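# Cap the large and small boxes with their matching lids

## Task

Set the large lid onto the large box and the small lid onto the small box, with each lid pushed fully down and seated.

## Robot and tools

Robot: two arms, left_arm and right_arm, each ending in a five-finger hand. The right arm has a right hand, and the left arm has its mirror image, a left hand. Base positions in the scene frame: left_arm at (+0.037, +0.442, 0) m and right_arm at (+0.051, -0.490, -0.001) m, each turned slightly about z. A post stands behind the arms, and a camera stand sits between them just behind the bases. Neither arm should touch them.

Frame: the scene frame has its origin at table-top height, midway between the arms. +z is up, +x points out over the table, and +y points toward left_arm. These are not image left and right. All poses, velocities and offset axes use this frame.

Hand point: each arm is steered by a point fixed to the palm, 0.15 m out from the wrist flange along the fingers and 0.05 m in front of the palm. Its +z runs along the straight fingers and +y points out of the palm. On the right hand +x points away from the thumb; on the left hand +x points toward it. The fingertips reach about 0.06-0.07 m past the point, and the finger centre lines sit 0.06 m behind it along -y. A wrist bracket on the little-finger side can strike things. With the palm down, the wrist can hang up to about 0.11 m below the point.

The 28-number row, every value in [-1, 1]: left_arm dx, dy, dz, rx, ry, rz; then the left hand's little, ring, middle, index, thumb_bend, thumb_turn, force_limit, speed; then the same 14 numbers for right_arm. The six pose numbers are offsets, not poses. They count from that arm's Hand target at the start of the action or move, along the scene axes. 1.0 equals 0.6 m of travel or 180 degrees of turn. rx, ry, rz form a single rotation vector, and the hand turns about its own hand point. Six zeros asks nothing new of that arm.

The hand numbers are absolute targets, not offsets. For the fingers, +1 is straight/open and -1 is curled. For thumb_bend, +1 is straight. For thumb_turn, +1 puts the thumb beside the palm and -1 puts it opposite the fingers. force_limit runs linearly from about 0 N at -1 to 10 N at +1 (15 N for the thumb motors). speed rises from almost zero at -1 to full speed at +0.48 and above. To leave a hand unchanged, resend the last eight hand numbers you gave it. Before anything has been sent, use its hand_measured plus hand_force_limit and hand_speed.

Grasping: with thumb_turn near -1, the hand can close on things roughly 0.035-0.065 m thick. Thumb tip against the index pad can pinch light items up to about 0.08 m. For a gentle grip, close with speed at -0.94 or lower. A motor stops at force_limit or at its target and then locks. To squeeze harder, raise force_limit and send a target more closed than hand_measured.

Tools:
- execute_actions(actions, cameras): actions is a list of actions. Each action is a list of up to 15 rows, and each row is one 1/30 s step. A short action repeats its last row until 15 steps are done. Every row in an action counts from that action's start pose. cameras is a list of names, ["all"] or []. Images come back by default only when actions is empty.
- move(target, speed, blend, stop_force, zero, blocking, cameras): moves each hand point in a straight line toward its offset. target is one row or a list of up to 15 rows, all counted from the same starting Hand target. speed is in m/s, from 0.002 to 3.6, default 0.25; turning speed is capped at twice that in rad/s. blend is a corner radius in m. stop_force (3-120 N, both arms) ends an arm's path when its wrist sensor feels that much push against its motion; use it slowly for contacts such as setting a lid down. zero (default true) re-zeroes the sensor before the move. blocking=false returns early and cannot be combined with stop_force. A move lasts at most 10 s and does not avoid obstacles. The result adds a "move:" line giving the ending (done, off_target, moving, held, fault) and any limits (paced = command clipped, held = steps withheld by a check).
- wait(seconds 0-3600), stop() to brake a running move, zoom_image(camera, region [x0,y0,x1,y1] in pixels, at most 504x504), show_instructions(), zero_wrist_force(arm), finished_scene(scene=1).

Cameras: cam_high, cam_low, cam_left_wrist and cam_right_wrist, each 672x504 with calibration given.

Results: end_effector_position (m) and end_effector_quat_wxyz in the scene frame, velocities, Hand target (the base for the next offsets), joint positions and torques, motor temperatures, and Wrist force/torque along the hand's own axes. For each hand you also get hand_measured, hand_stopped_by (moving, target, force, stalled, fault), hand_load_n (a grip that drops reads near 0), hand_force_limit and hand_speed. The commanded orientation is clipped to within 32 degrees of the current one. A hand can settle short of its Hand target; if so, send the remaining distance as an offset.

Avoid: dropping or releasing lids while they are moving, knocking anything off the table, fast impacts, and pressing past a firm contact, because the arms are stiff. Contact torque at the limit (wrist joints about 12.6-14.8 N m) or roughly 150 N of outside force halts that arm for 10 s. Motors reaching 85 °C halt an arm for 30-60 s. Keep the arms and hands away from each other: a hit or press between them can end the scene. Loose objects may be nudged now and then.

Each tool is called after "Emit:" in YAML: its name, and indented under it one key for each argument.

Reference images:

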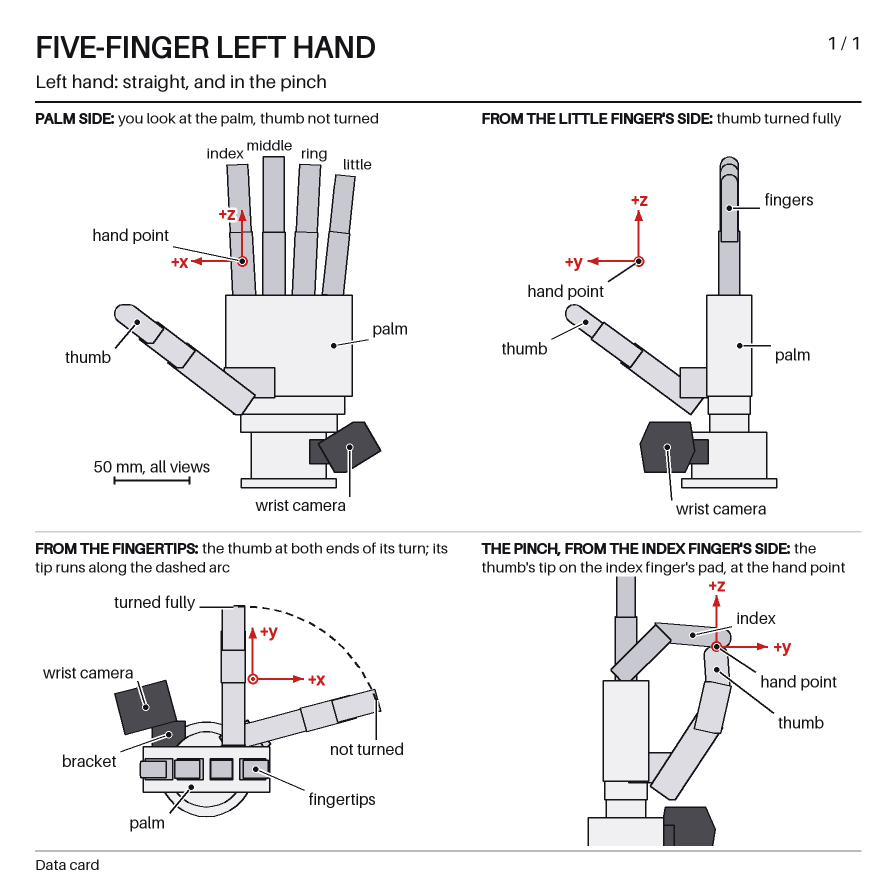

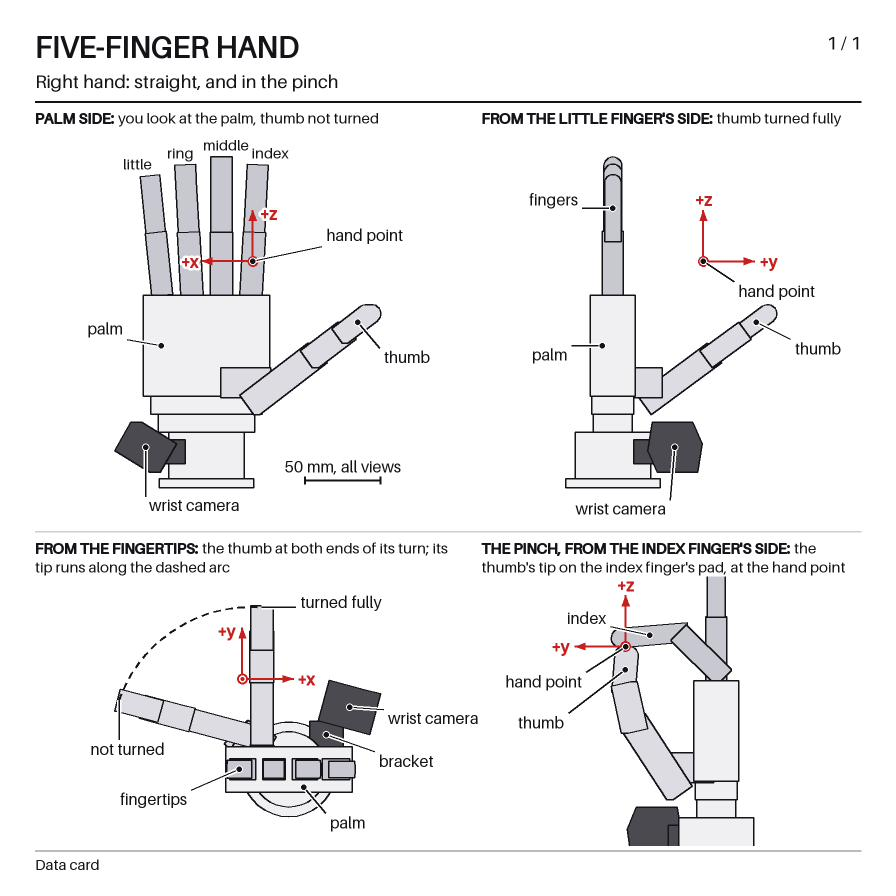

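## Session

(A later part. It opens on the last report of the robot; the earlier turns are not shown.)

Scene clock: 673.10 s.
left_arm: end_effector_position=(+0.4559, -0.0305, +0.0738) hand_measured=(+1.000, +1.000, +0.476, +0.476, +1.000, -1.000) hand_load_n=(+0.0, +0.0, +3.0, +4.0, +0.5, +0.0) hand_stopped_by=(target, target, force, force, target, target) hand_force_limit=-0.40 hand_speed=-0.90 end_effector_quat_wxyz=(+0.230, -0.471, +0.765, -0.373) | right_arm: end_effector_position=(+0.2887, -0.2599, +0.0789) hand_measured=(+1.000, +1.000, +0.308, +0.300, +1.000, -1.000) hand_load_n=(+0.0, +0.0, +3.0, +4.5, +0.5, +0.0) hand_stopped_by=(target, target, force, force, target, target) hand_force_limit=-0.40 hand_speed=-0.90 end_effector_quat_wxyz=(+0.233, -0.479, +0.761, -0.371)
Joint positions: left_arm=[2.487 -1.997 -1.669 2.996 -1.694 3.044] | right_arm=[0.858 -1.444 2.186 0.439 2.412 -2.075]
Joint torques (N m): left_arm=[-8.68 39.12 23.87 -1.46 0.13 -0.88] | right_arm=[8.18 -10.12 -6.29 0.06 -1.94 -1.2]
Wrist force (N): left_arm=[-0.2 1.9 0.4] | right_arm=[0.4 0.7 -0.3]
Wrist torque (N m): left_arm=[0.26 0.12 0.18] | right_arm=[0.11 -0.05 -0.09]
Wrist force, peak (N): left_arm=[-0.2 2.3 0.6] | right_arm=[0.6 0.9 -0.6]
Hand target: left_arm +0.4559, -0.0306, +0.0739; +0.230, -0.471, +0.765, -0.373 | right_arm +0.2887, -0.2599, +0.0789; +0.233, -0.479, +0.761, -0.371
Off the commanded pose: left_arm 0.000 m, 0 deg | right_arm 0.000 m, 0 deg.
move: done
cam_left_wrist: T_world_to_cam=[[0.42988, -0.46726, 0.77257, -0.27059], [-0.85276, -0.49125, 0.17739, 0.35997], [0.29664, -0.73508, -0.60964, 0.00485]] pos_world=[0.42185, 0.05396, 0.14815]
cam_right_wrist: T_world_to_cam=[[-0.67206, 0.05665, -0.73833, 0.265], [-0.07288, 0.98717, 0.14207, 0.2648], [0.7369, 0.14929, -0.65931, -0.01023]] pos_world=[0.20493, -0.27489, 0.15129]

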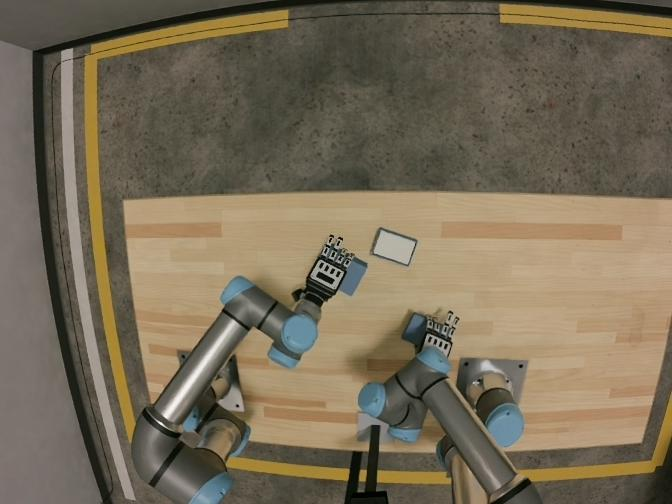

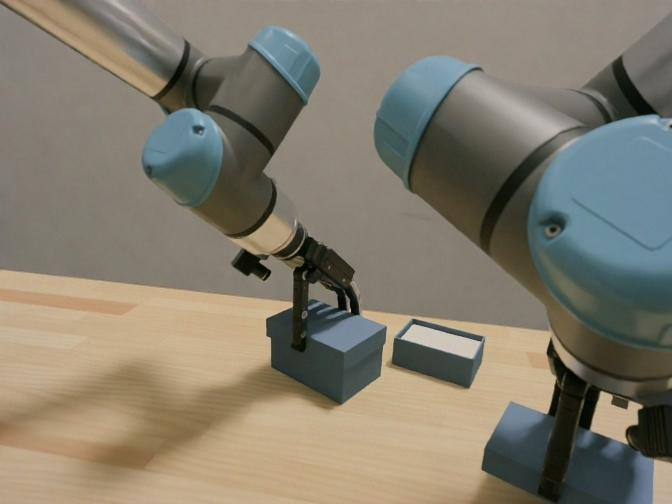

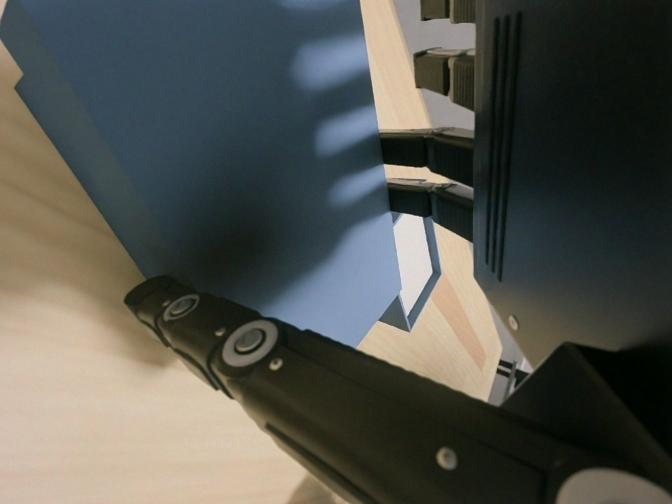

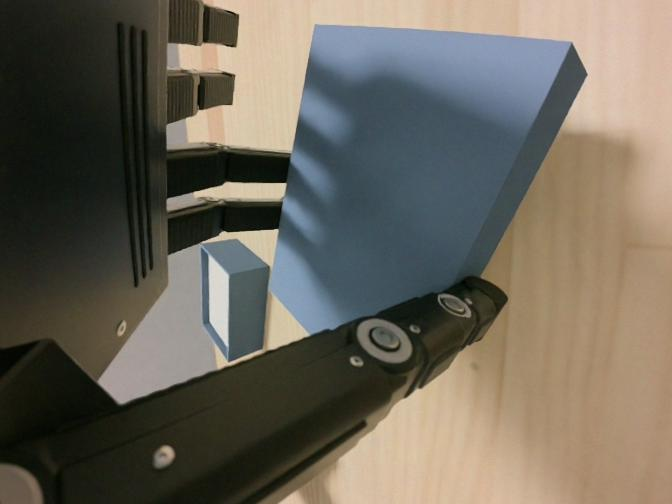

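Emit:
move:
  target: [0.0003,-0.0025,0.001,0,0,-0.00556,1,1,0.0,0.0,1,-1,-0.4,-0.9,0,0,0,0,0,0,1,1,0.0,0.0,1,-1,-0.4,-0.9]
  speed: 0.02
  cameras: ["cam_low","cam_high","cam_left_wrist"]

Emit:
zoom_image:
  camera: "cam_low"
  region: [320, 345, 370, 395]

Emit:
zoom_image:
  camera: "cam_low"
  region: [255, 310, 305, 360]

Emit:
zoom_image:
  camera: "cam_low"
  region: [350, 310, 400, 360]

Scene clock: 769.60 s.
left_arm: end_effector_position=(+0.4561, -0.0321, +0.0746) hand_measured=(+1.000, +1.000, +0.476, +0.476, +1.000, -1.000) hand_load_n=(+0.0, +0.0, +3.0, +3.5, +0.5, +0.5) hand_stopped_by=(target, target, force, force, target, target) hand_force_limit=-0.40 hand_speed=-0.90 end_effector_quat_wxyz=(+0.226, -0.465, +0.769, -0.375) | right_arm: end_effector_position=(+0.2887, -0.2599, +0.0789) hand_measured=(+1.000, +1.000, +0.308, +0.300, +1.000, -1.000) hand_load_n=(+0.0, +0.0, +3.0, +4.5, +0.5, +0.0) hand_stopped_by=(target, target, force, force, target, target) hand_force_limit=-0.40 hand_speed=-0.90 end_effector_quat_wxyz=(+0.233, -0.479, +0.761, -0.371)
Joint positions: left_arm=[2.491 -1.997 -1.667 2.996 -1.677 3.057] | right_arm=[0.858 -1.444 2.186 0.439 2.412 -2.075]
Joint torques (N m): left_arm=[4.17 23.73 22.6 -1.24 -0.83 -1.1] | right_arm=[6.25 -11.05 -7.77 0.51 -2.01 -1.23]
Motor temperatures (°C): left_arm=[38 22 29 44 40 36] | right_arm=[22 24 29 38 37 30]
Wrist force (N): left_arm=[-0.4 1.9 0.6] | right_arm=[0.4 0.9 -0.4]
Wrist torque (N m): left_arm=[0.26 0.16 0.16] | right_arm=[0.15 -0.04 -0.08]
Wrist force, peak (N): left_arm=[-0.4 2.2 0.4] | right_arm=[0.5 1.0 -0.6]
Hand target: left_arm +0.4561, -0.0321, +0.0745; +0.226, -0.465, +0.769, -0.375 | right_arm +0.2887, -0.2599, +0.0789; +0.233, -0.479, +0.761, -0.371
Off the commanded pose: left_arm 0.000 m, 0 deg | right_arm 0.000 m, 0 deg.
move: done
cam_left_wrist: T_world_to_cam=[[0.42145, -0.4747, 0.77268, -0.26835], [-0.86133, -0.4761, 0.17731, 0.36373], [0.2837, -0.74026, -0.60953, 0.00983]] pos_world=[0.42361, 0.05306, 0.14885]
Images, in order (width x height): cam_high 672x504, cam_low 672x504, cam_left_wrist 672x504.

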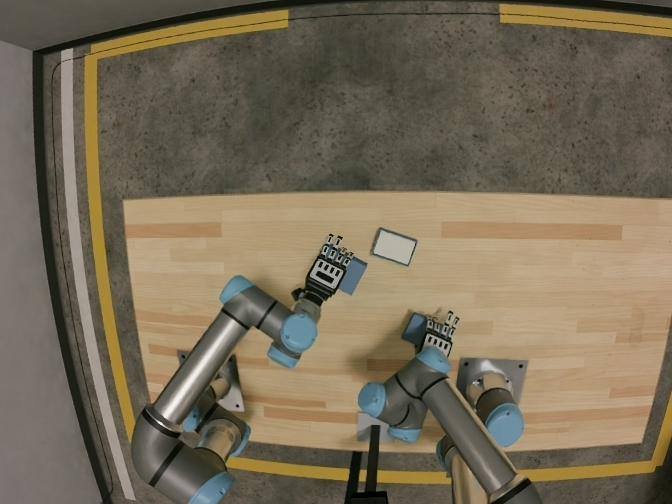

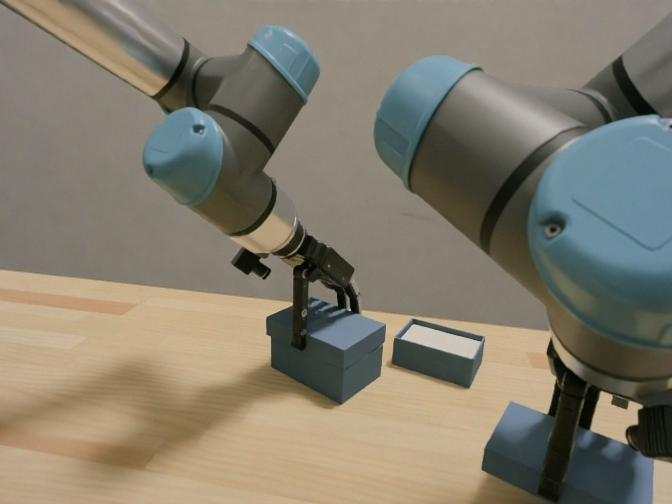

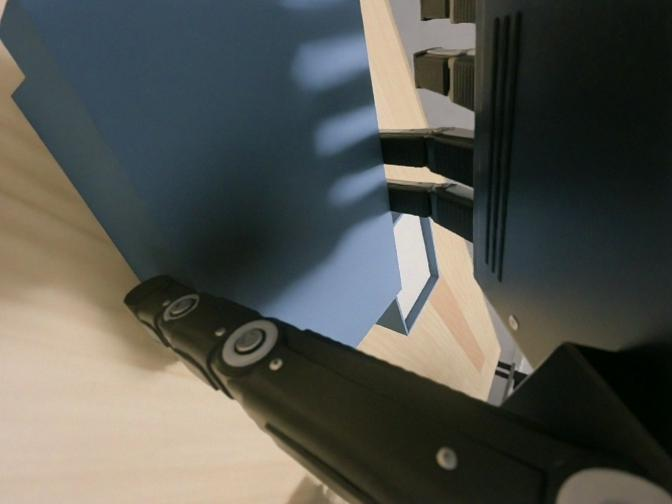

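Scaled by 10.080.

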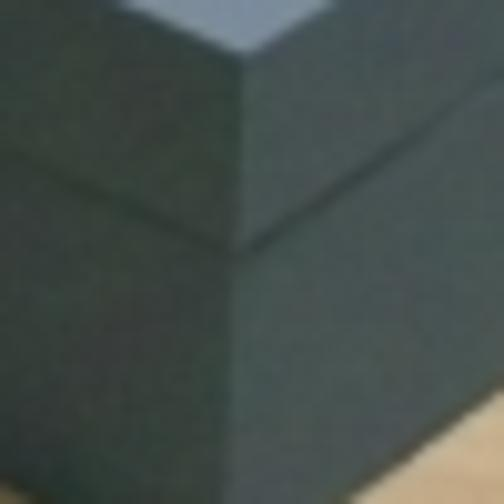

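Scaled by 10.080.

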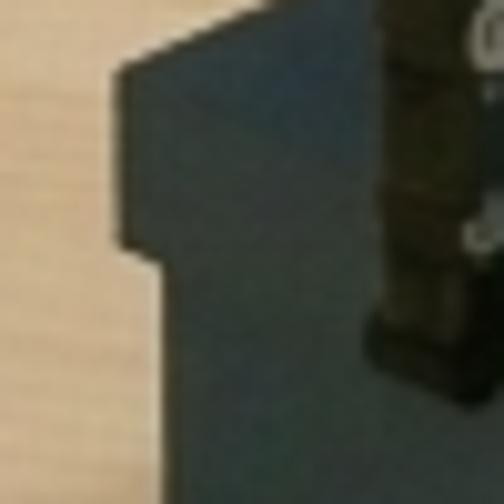

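Scaled by 10.080.

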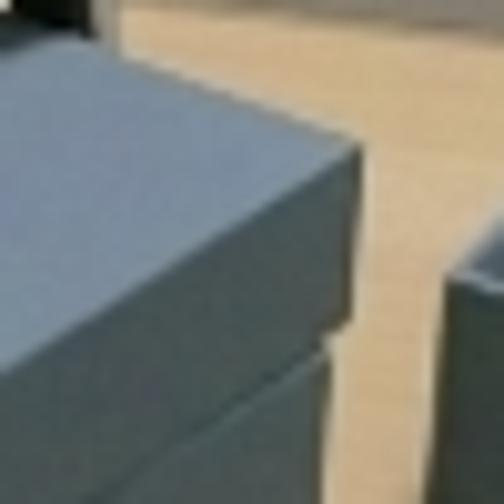

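Emit:
move:
  target: [0,0,-0.0025,0,0,0,1,1,0.0,0.0,1,-1,-0.4,-0.9,0,0,0,0,0,0,1,1,0.0,0.0,1,-1,-0.4,-0.9]
  speed: 0.01
  stop_force: 3
  cameras: ["cam_low","cam_high","cam_left_wrist"]

Emit:
zoom_image:
  camera: "cam_low"
  region: [320, 345, 370, 395]

Emit:
zoom_image:
  camera: "cam_low"
  region: [255, 310, 305, 360]

Emit:
zoom_image:
  camera: "cam_low"
  region: [350, 310, 400, 360]

Scene clock: 793.77 s.
left_arm: end_effector_position=(+0.4561, -0.0320, +0.0730) hand_measured=(+1.000, +1.000, +0.476, +0.476, +1.000, -1.000) hand_load_n=(+0.0, +0.0, +3.0, +4.0, +0.5, +0.0) hand_stopped_by=(target, target, force, force, target, target) hand_force_limit=-0.40 hand_speed=-0.90 end_effector_quat_wxyz=(+0.226, -0.465, +0.769, -0.375) | right_arm: end_effector_position=(+0.2887, -0.2599, +0.0789) hand_measured=(+1.000, +1.000, +0.308, +0.300, +1.000, -1.000) hand_load_n=(+0.0, +0.0, +3.0, +4.5, +0.5, +0.0) hand_stopped_by=(target, target, force, force, target, target) hand_force_limit=-0.40 hand_speed=-0.90 end_effector_quat_wxyz=(+0.233, -0.479, +0.761, -0.371)
Joint positions: left_arm=[2.491 -1.999 -1.668 2.999 -1.678 3.057] | right_arm=[0.858 -1.444 2.186 0.439 2.412 -2.075]
Joint torques (N m): left_arm=[-8.67 35.69 19.82 -1.57 -0.83 -1.05] | right_arm=[6.1 -10.29 -7.39 0.69 -2.12 -1.23]
Wrist force (N): left_arm=[-0.3 -1.1 -2.2] | right_arm=[0.5 0.8 -0.4]
Wrist torque (N m): left_arm=[0.05 0.10 0.19] | right_arm=[0.13 -0.05 -0.08]
Wrist force, peak (N): left_arm=[-0.2 -1.5 -2.4] | right_arm=[0.4 0.9 -0.6]
Hand target: left_arm +0.4561, -0.0321, +0.0731; +0.226, -0.465, +0.769, -0.375 | right_arm +0.2887, -0.2599, +0.0789; +0.233, -0.479, +0.761, -0.371
Off the commanded pose: left_arm 0.000 m, 0 deg | right_arm 0.000 m, 0 deg.
move: contact (left_arm)
cam_left_wrist: T_world_to_cam=[[0.42162, -0.47468, 0.7726, -0.26721], [-0.86122, -0.47629, 0.17734, 0.36387], [0.2838, -0.74015, -0.60962, 0.00891]] pos_world=[0.42351, 0.05306, 0.14735]
Images, in order (width x height): cam_high 672x504, cam_low 672x504, cam_left_wrist 672x504.

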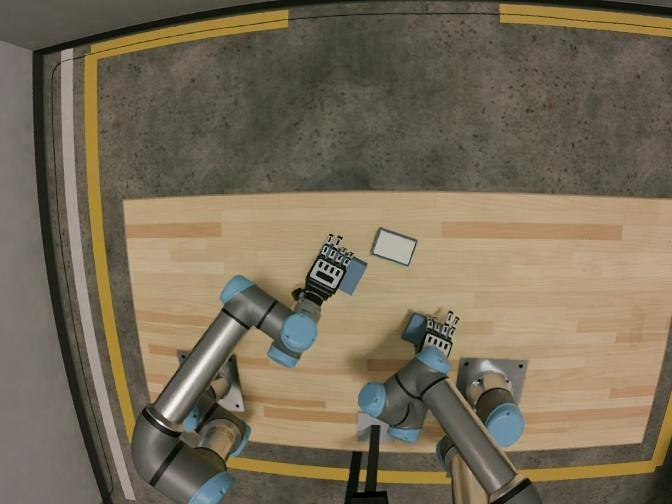

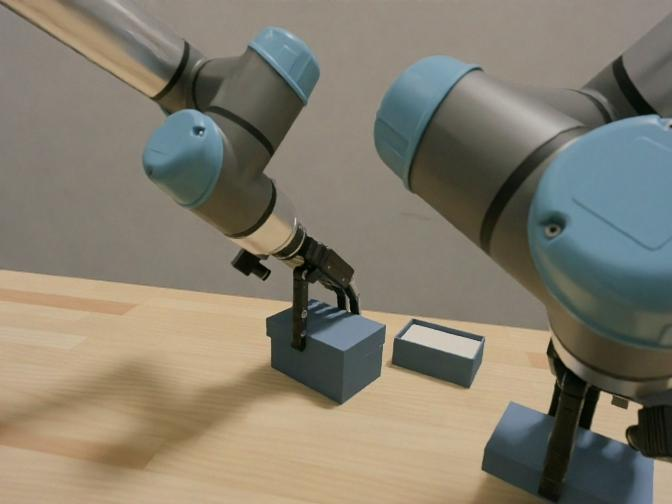

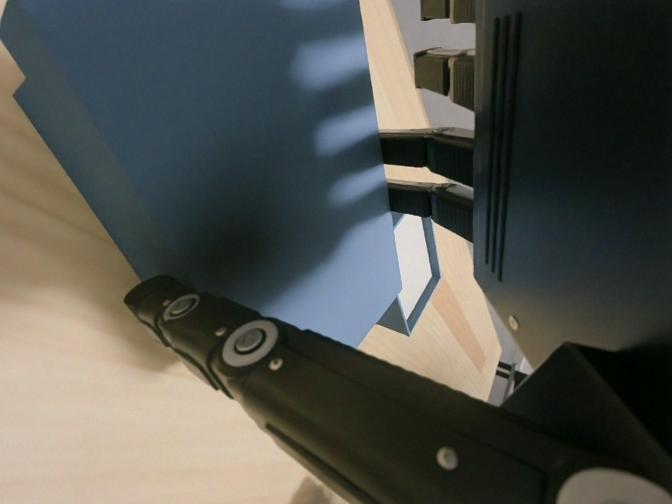

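Scaled by 10.080.

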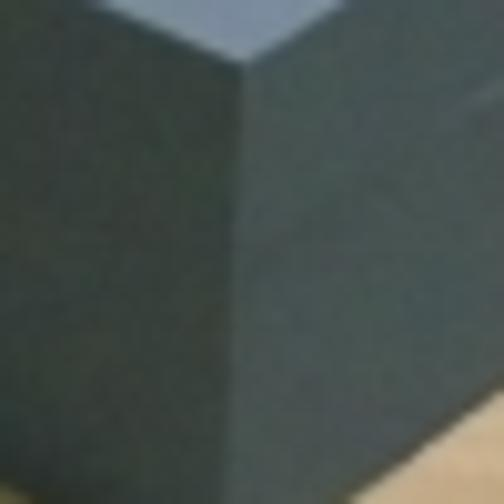

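Scaled by 10.080.

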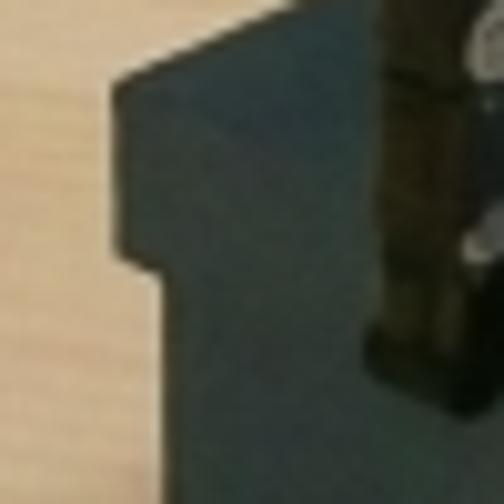

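Scaled by 10.080.

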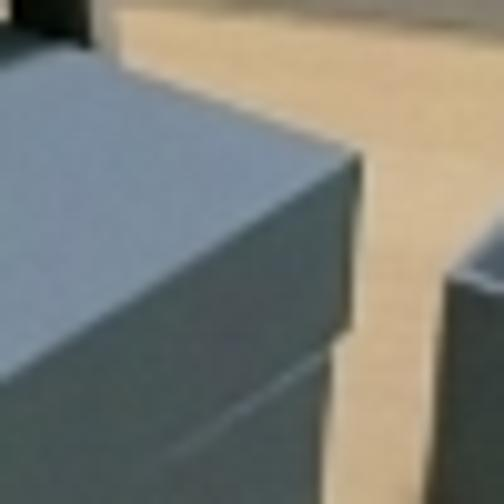

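Emit:
move:
  target:
    - [0,0,0.004,0,0,0,1,1,0.0,0.0,1,-1,-0.4,-0.9,0,0,0,0,0,0,1,1,0.0,0.0,1,-1,-0.4,-0.9]
    - [-0.0033,-0.0027,0.004,0,0,-0.0022,1,1,0.0,0.0,1,-1,-0.4,-0.9,0,0,0,0,0,0,1,1,0.0,0.0,1,-1,-0.4,-0.9]
  speed: 0.02

Emit:
move:
  target: [0,0,-0.01,0,0,0,1,1,0.0,0.0,1,-1,-0.4,-0.9,0,0,0,0,0,0,1,1,0.0,0.0,1,-1,-0.4,-0.9]
  speed: 0.006
  stop_force: 3
  cameras: ["cam_low","cam_high","cam_left_wrist"]

Emit:
zoom_image:
  camera: "cam_low"
  region: [320, 345, 370, 395]

Emit:
zoom_image:
  camera: "cam_low"
  region: [255, 310, 305, 360]

Emit:
zoom_image:
  camera: "cam_low"
  region: [350, 310, 400, 360]

Scene clock: 857.70 s.
left_arm: end_effector_position=(+0.4540, -0.0338, +0.0755) hand_measured=(+1.000, +1.000, +0.476, +0.476, +1.000, -1.000) hand_load_n=(+0.0, +0.0, +3.0, +4.0, +0.5, +0.5) hand_stopped_by=(target, target, force, force, target, target) hand_force_limit=-0.40 hand_speed=-0.90 end_effector_quat_wxyz=(+0.225, -0.462, +0.771, -0.376) | right_arm: end_effector_position=(+0.2887, -0.2599, +0.0789) hand_measured=(+1.000, +1.000, +0.308, +0.300, +1.000, -1.000) hand_load_n=(-0.5, +0.0, +3.0, +4.5, +0.5, +0.0) hand_stopped_by=(target, target, force, force, target, target) hand_force_limit=-0.40 hand_speed=-0.90 end_effector_quat_wxyz=(+0.233, -0.479, +0.761, -0.371)
Joint positions: left_arm=[2.487 -1.995 -1.666 2.994 -1.674 3.06] | right_arm=[0.858 -1.444 2.186 0.439 2.412 -2.075]
Joint torques (N m): left_arm=[2.24 46.26 9.46 2.14 -0.38 0.19] | right_arm=[6.12 -10.79 -8.13 0.77 -1.9 -1.31]
Wrist force (N): left_arm=[-0.4 2.0 0.3] | right_arm=[0.4 0.8 -0.5]
Wrist torque (N m): left_arm=[0.28 0.14 0.17] | right_arm=[0.12 -0.04 -0.09]
Wrist force, peak (N): left_arm=[-0.4 -1.2 -2.5] | right_arm=[0.5 1.0 -0.5]
Hand target: left_arm +0.4541, -0.0337, +0.0755; +0.225, -0.462, +0.771, -0.376 | right_arm +0.2887, -0.2599, +0.0789; +0.233, -0.479, +0.761, -0.371
Off the commanded pose: left_arm 0.000 m, 0 deg | right_arm 0.000 m, 0 deg.
move: done

Scene clock: 859.50 s.
left_arm: end_effector_position=(+0.4541, -0.0337, +0.0718) hand_measured=(+1.000, +1.000, +0.476, +0.476, +1.000, -1.000) hand_load_n=(+0.0, +0.0, +3.0, +4.0, +0.5, +0.0) hand_stopped_by=(target, target, force, force, target, target) hand_force_limit=-0.40 hand_speed=-0.90 end_effector_quat_wxyz=(+0.225, -0.462, +0.771, -0.376) | right_arm: end_effector_position=(+0.2887, -0.2599, +0.0789) hand_measured=(+1.000, +1.000, +0.308, +0.300, +1.000, -1.000) hand_load_n=(+0.0, +0.0, +3.0, +4.5, +0.5, +0.0) hand_stopped_by=(target, target, force, force, target, target) hand_force_limit=-0.40 hand_speed=-0.90 end_effector_quat_wxyz=(+0.233, -0.479, +0.761, -0.371)
Joint positions: left_arm=[2.488 -2 -1.67 3.003 -1.675 3.06] | right_arm=[0.858 -1.444 2.186 0.439 2.412 -2.075]
Joint torques (N m): left_arm=[6.11 45.72 25.85 -1.49 -0.87 -1.02] | right_arm=[5.04 -10.25 -8.06 0.96 -2.07 -1.23]
Wrist force (N): left_arm=[0.0 1.8 -2.3] | right_arm=[0.5 0.7 -0.3]
Wrist torque (N m): left_arm=[0.33 0.14 0.12] | right_arm=[0.10 -0.06 -0.09]
Wrist force, peak (N): left_arm=[0.0 1.8 -2.3] | right_arm=[0.6 1.0 -0.5]
Hand target: left_arm +0.4541, -0.0337, +0.0718; +0.225, -0.462, +0.771, -0.376 (not the last commanded pose) | right_arm +0.2887, -0.2599, +0.0789; +0.233, -0.479, +0.761, -0.371
Off the commanded pose: left_arm 0.002 m, 0 deg | right_arm 0.000 m, 0 deg.
move: contact (left_arm)
cam_left_wrist: T_world_to_cam=[[0.41828, -0.47751, 0.77267, -0.26475], [-0.8645, -0.4703, 0.17735, 0.36332], [0.2787, -0.74216, -0.60953, 0.00971]] pos_world=[0.42213, 0.05166, 0.14605]
Images, in order (width x height): cam_high 672x504, cam_low 672x504, cam_left_wrist 672x504.

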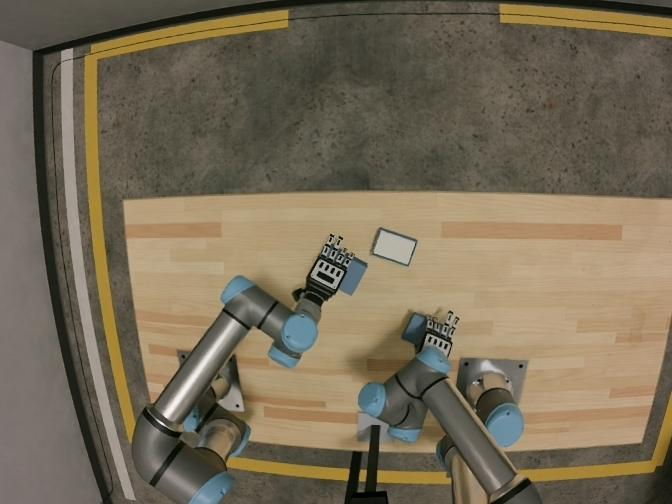

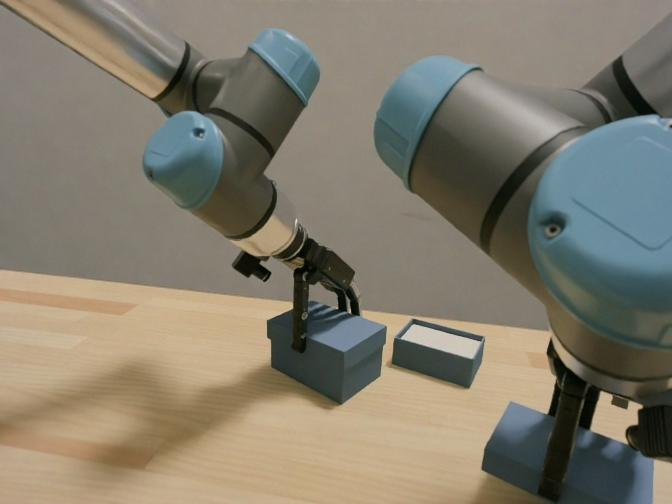

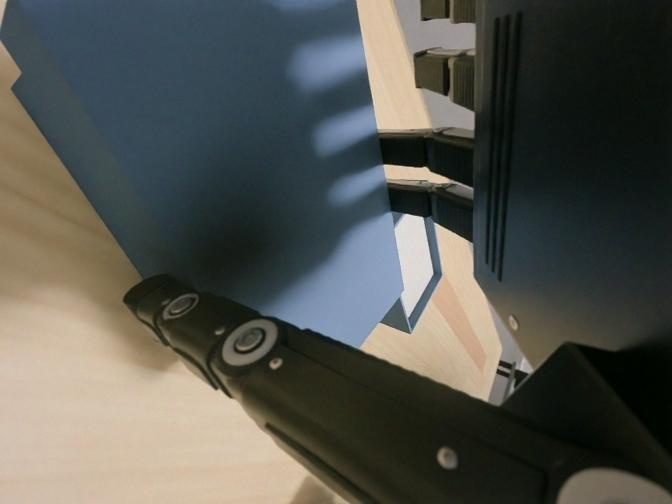

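Scaled by 10.080.

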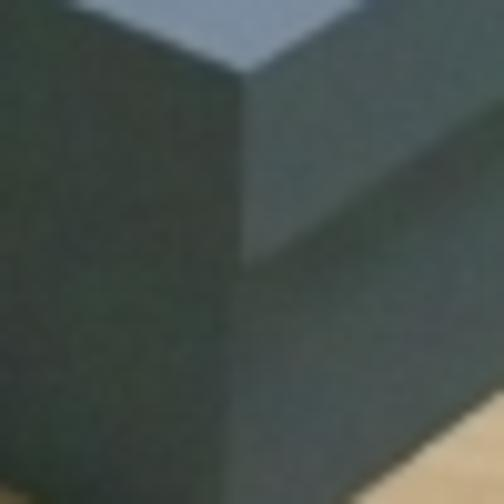

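Scaled by 10.080.

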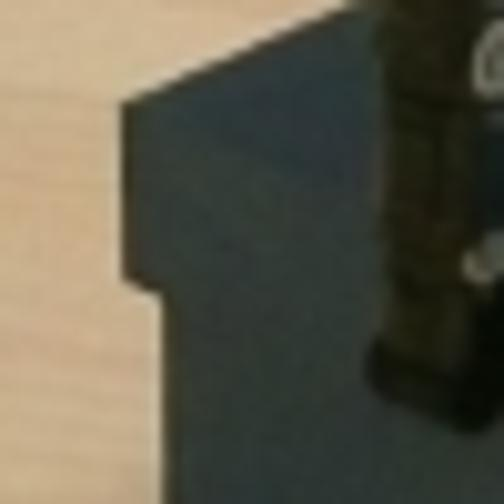

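Scaled by 10.080.

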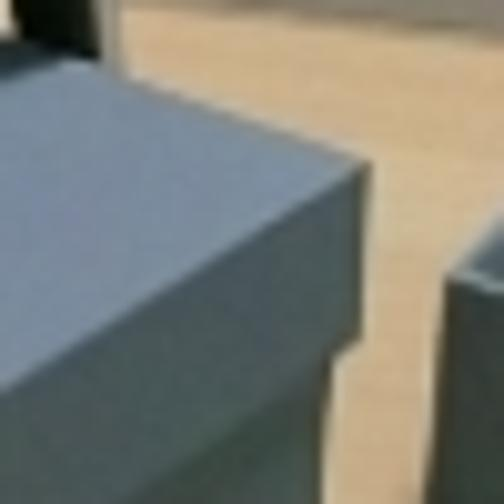

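Emit:
move:
  target:
    - [0,0,0.006,0,0,0,1,1,0.0,0.0,1,-1,-0.4,-0.9,0,0,0,0,0,0,1,1,0.0,0.0,1,-1,-0.4,-0.9]
    - [-0.002,-0.0037,0.006,0,0,-0.0033,1,1,0.0,0.0,1,-1,-0.4,-0.9,0,0,0,0,0,0,1,1,0.0,0.0,1,-1,-0.4,-0.9]
  speed: 0.02

Emit:
move:
  target: [0,0,-0.015,0,0,0,1,1,0.0,0.0,1,-1,-0.4,-0.9,0,0,0,0,0,0,1,1,0.0,0.0,1,-1,-0.4,-0.9]
  speed: 0.006
  stop_force: 3
  cameras: ["cam_low","cam_high","cam_left_wrist"]

Emit:
zoom_image:
  camera: "cam_low"
  region: [320, 345, 370, 395]

Emit:
zoom_image:
  camera: "cam_low"
  region: [255, 310, 305, 360]

Emit:
zoom_image:
  camera: "cam_low"
  region: [350, 310, 400, 360]

Scene clock: 924.37 s.
left_arm: end_effector_position=(+0.4529, -0.0360, +0.0754) hand_measured=(+1.000, +1.000, +0.476, +0.476, +1.000, -1.000) hand_load_n=(+0.0, +0.0, +3.0, +4.0, +0.5, +0.5) hand_stopped_by=(target, target, force, force, target, target) hand_force_limit=-0.40 hand_speed=-0.90 end_effector_quat_wxyz=(+0.223, -0.458, +0.773, -0.377) | right_arm: end_effector_position=(+0.2887, -0.2599, +0.0789) hand_measured=(+1.000, +1.000, +0.308, +0.300, +1.000, -1.000) hand_load_n=(+0.0, +0.0, +2.5, +4.5, +0.0, +0.0) hand_stopped_by=(target, target, force, force, target, target) hand_force_limit=-0.40 hand_speed=-0.90 end_effector_quat_wxyz=(+0.233, -0.479, +0.761, -0.371)
Joint positions: left_arm=[2.486 -1.997 -1.664 2.994 -1.668 3.065] | right_arm=[0.858 -1.444 2.186 0.439 2.412 -2.075]
Joint torques (N m): left_arm=[-6.36 24.07 22.15 1.27 -0.38 -0.33] | right_arm=[4.94 -10.82 -8.18 1.15 -2.02 -1.35]
Wrist force (N): left_arm=[-0.4 2.0 0.4] | right_arm=[0.7 0.8 -0.2]
Wrist torque (N m): left_arm=[0.27 0.15 0.16] | right_arm=[0.12 -0.09 -0.08]
Wrist force, peak (N): left_arm=[0.3 2.5 -2.1] | right_arm=[0.5 1.0 -0.5]
Hand target: left_arm +0.4529, -0.0359, +0.0754; +0.223, -0.458, +0.773, -0.377 | right_arm +0.2887, -0.2599, +0.0789; +0.233, -0.479, +0.761, -0.371
Off the commanded pose: left_arm 0.000 m, 0 deg | right_arm 0.000 m, 0 deg.
move: done

Scene clock: 925.93 s.
left_arm: end_effector_position=(+0.4529, -0.0359, +0.0729) hand_measured=(+1.000, +1.000, +0.476, +0.476, +1.000, -1.000) hand_load_n=(+0.0, +0.0, +2.5, +3.5, +0.5, +0.5) hand_stopped_by=(target, target, force, force, target, target) hand_force_limit=-0.40 hand_speed=-0.90 end_effector_quat_wxyz=(+0.223, -0.458, +0.773, -0.377) | right_arm: end_effector_position=(+0.2887, -0.2599, +0.0789) hand_measured=(+1.000, +1.000, +0.308, +0.300, +1.000, -1.000) hand_load_n=(+0.0, +0.0, +3.0, +4.5, +0.0, +0.0) hand_stopped_by=(target, target, force, force, target, target) hand_force_limit=-0.40 hand_speed=-0.90 end_effector_quat_wxyz=(+0.233, -0.479, +0.761, -0.371)
Joint positions: left_arm=[2.486 -2 -1.667 3 -1.668 3.065] | right_arm=[0.858 -1.444 2.186 0.439 2.412 -2.075]
Joint torques (N m): left_arm=[-1.63 44.77 25.35 -1.47 -0.86 -1.04] | right_arm=[4.99 -10.44 -8.36 1.14 -1.99 -1.32]
Wrist force (N): left_arm=[0.0 0.2 -4.7] | right_arm=[0.3 0.7 -0.5]
Wrist torque (N m): left_arm=[0.12 0.01 0.22] | right_arm=[0.12 -0.03 -0.09]
Wrist force, peak (N): left_arm=[0.8 -3.6 -5.2] | right_arm=[0.5 1.0 -0.6]
Hand target: left_arm +0.4529, -0.0359, +0.0729; +0.223, -0.458, +0.773, -0.377 (not the last commanded pose) | right_arm +0.2887, -0.2599, +0.0789; +0.233, -0.479, +0.761, -0.371
Off the commanded pose: left_arm 0.007 m, 0 deg | right_arm 0.000 m, 0 deg.
move: contact (left_arm)
cam_left_wrist: T_world_to_cam=[[0.41321, -0.48179, 0.77274, -0.26413], [-0.86938, -0.46124, 0.17732, 0.36359], [0.27099, -0.74508, -0.60945, 0.01249]] pos_world=[0.42186, 0.04975, 0.14725]
Images, in order (width x height): cam_high 672x504, cam_low 672x504, cam_left_wrist 672x504.

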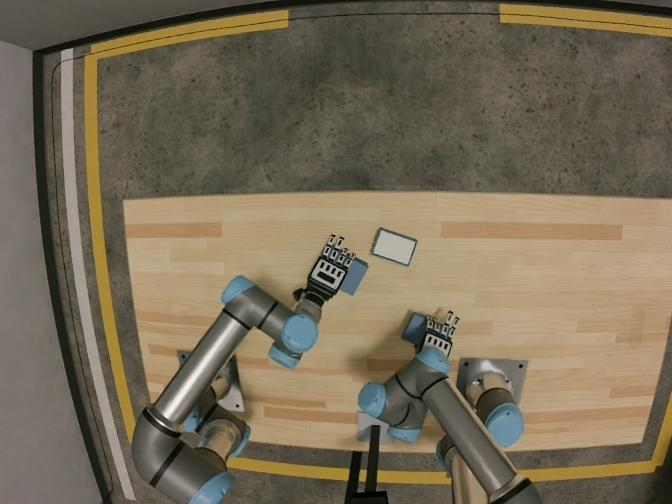

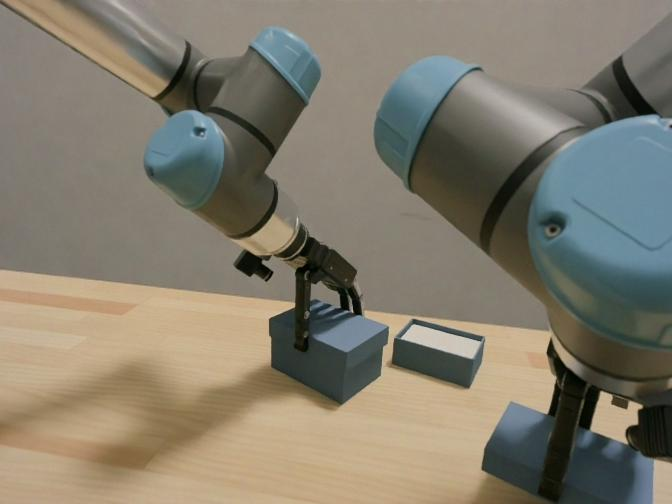

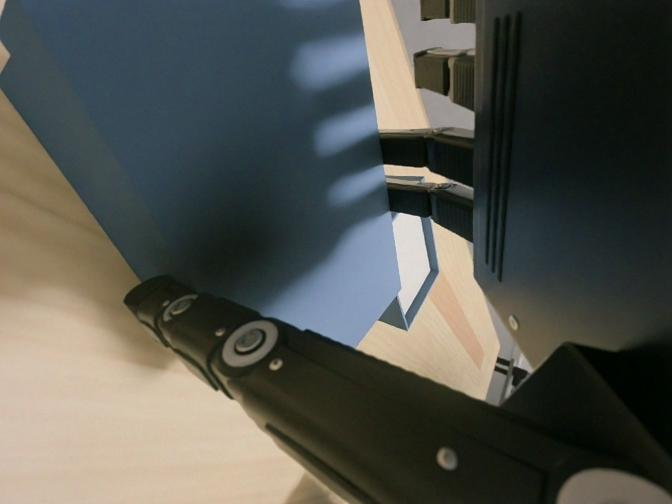

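Scaled by 10.080.

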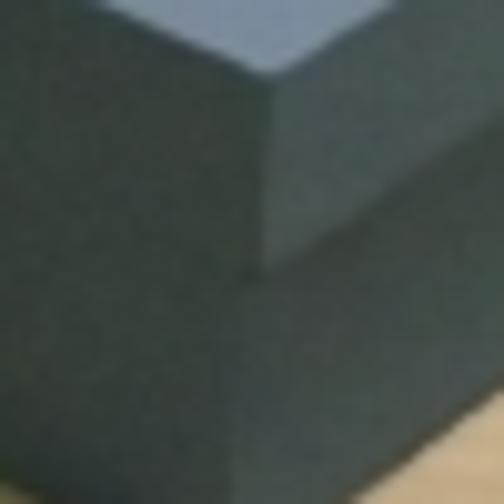

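Scaled by 10.080.

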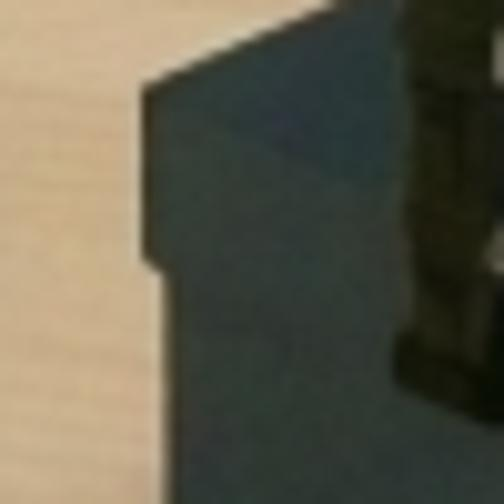

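Scaled by 10.080.

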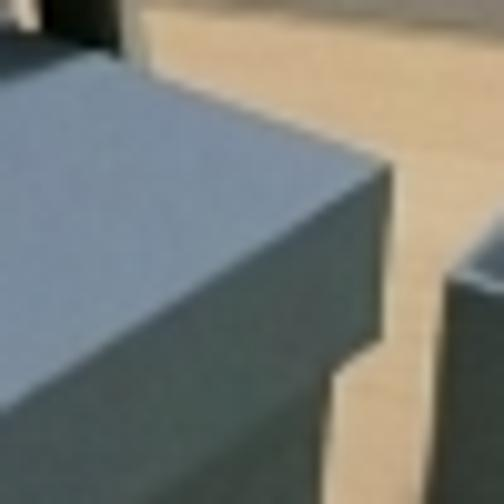

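Emit:
move:
  target:
    - [0,0,0.006,0,0,0,1,1,0.0,0.0,1,-1,-0.4,-0.9,0,0,0,0,0,0,1,1,0.0,0.0,1,-1,-0.4,-0.9]
    - [-0.0028,0.0028,0.006,0,0,-0.0045,1,1,0.0,0.0,1,-1,-0.4,-0.9,0,0,0,0,0,0,1,1,0.0,0.0,1,-1,-0.4,-0.9]
  speed: 0.02

Emit:
move:
  target: [0,0,-0.015,0,0,0,1,1,0.0,0.0,1,-1,-0.4,-0.9,0,0,0,0,0,0,1,1,0.0,0.0,1,-1,-0.4,-0.9]
  speed: 0.006
  stop_force: 3
  cameras: ["cam_low","cam_high","cam_left_wrist"]

Emit:
zoom_image:
  camera: "cam_low"
  region: [320, 345, 370, 395]

Emit:
zoom_image:
  camera: "cam_low"
  region: [255, 310, 305, 360]

Emit:
zoom_image:
  camera: "cam_low"
  region: [350, 310, 400, 360]

Scene clock: 961.33 s.
left_arm: end_effector_position=(+0.4512, -0.0342, +0.0765) hand_measured=(+1.000, +1.000, +0.476, +0.476, +1.000, -1.000) hand_load_n=(+0.0, +0.0, +3.0, +3.5, +0.5, +0.5) hand_stopped_by=(target, target, force, force, target, target) hand_force_limit=-0.40 hand_speed=-0.90 end_effector_quat_wxyz=(+0.220, -0.452, +0.777, -0.379) | right_arm: end_effector_position=(+0.2887, -0.2599, +0.0789) hand_measured=(+1.000, +1.000, +0.308, +0.300, +1.000, -1.000) hand_load_n=(+0.0, +0.0, +3.0, +4.5, +0.5, +0.0) hand_stopped_by=(target, target, force, force, target, target) hand_force_limit=-0.40 hand_speed=-0.90 end_effector_quat_wxyz=(+0.233, -0.479, +0.761, -0.371)
Joint positions: left_arm=[2.492 -1.989 -1.673 2.996 -1.652 3.078] | right_arm=[0.858 -1.444 2.186 0.439 2.412 -2.075]
Joint torques (N m): left_arm=[-1.07 34.08 22.89 1.07 -0.85 -0.92] | right_arm=[4.08 -11.24 -8.43 1.36 -1.96 -1.03]
Wrist force (N): left_arm=[-0.7 2.1 0.4] | right_arm=[0.5 0.9 -0.4]
Wrist torque (N m): left_arm=[0.30 0.19 -0.02] | right_arm=[0.14 -0.07 -0.08]
Wrist force, peak (N): left_arm=[0.1 0.1 -4.7] | right_arm=[0.8 0.9 -0.4]
Hand target: left_arm +0.4512, -0.0342, +0.0765; +0.220, -0.452, +0.777, -0.379 | right_arm +0.2887, -0.2599, +0.0789; +0.233, -0.479, +0.761, -0.371
Off the commanded pose: left_arm 0.000 m, 0 deg | right_arm 0.000 m, 0 deg.
move: done

Scene clock: 963.10 s.
left_arm: end_effector_position=(+0.4512, -0.0343, +0.0729) hand_measured=(+1.000, +1.000, +0.476, +0.476, +1.000, -1.000) hand_load_n=(+0.0, +0.0, +3.0, +3.5, +0.5, +0.5) hand_stopped_by=(target, target, force, force, target, target) hand_force_limit=-0.40 hand_speed=-0.90 end_effector_quat_wxyz=(+0.220, -0.452, +0.777, -0.379) | right_arm: end_effector_position=(+0.2887, -0.2599, +0.0789) hand_measured=(+1.000, +1.000, +0.308, +0.300, +1.000, -1.000) hand_load_n=(+0.0, +0.0, +3.0, +4.5, +0.5, +0.0) hand_stopped_by=(target, target, force, force, target, target) hand_force_limit=-0.40 hand_speed=-0.90 end_effector_quat_wxyz=(+0.233, -0.479, +0.761, -0.371)
Joint positions: left_arm=[2.492 -1.993 -1.677 3.004 -1.652 3.077] | right_arm=[0.858 -1.444 2.186 0.439 2.412 -2.075]
Joint torques (N m): left_arm=[-6 45.6 25.49 -1.52 -0.88 -0.98] | right_arm=[4.22 -11.2 -8.34 1.46 -2.04 -1.39]
Wrist force (N): left_arm=[-0.8 1.2 -0.9] | right_arm=[0.5 0.9 -0.2]
Wrist torque (N m): left_arm=[0.33 0.09 0.03] | right_arm=[0.13 -0.06 -0.08]
Wrist force, peak (N): left_arm=[-0.6 -1.1 -4.1] | right_arm=[0.5 1.1 -0.5]
Hand target: left_arm +0.4513, -0.0342, +0.0729; +0.220, -0.452, +0.777, -0.379 (not the last commanded pose) | right_arm +0.2887, -0.2599, +0.0789; +0.233, -0.479, +0.761, -0.371
Off the commanded pose: left_arm 0.005 m, 0 deg | right_arm 0.000 m, 0 deg.
move: contact (left_arm)
cam_left_wrist: T_world_to_cam=[[0.40638, -0.48754, 0.77276, -0.25976], [-0.87579, -0.44893, 0.17733, 0.36623], [0.26046, -0.74884, -0.60942, 0.01881]] pos_world=[0.4214, 0.05185, 0.14725]
Images, in order (width x height): cam_high 672x504, cam_low 672x504, cam_left_wrist 672x504.

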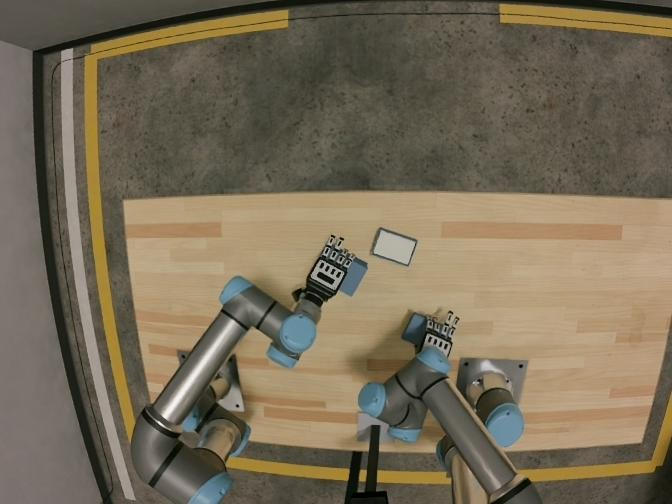

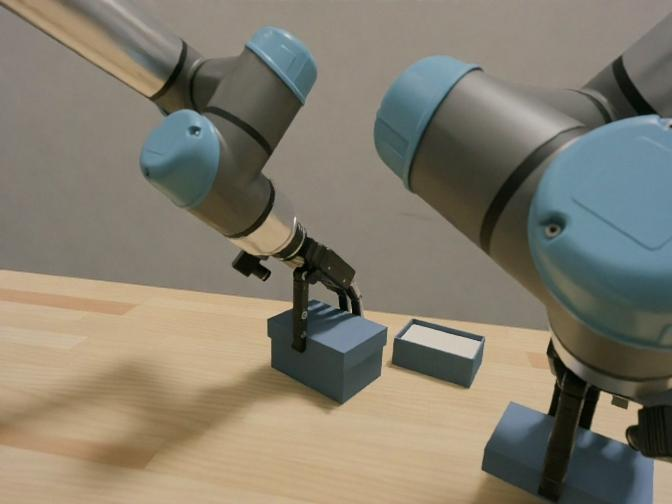

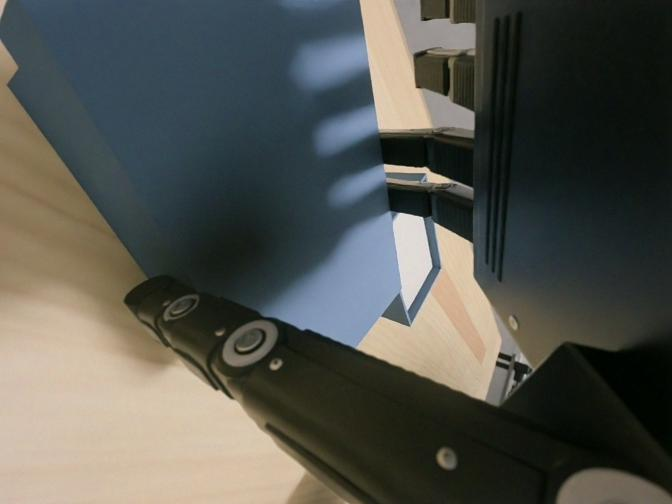

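Scaled by 10.080.

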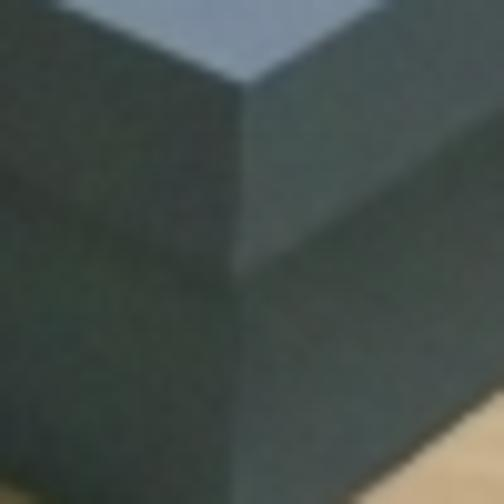

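Scaled by 10.080.

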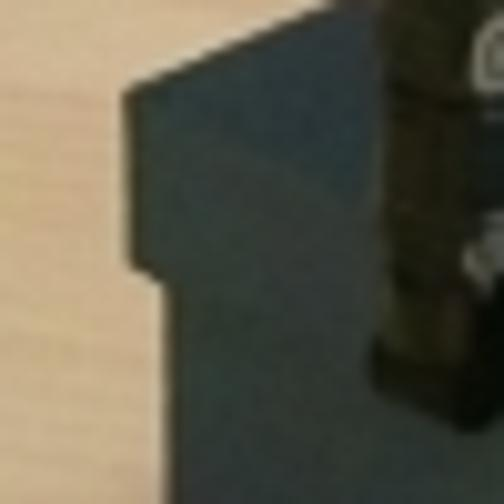

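Scaled by 10.080.

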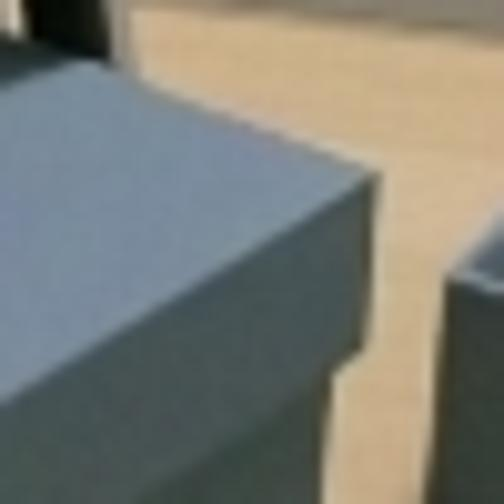

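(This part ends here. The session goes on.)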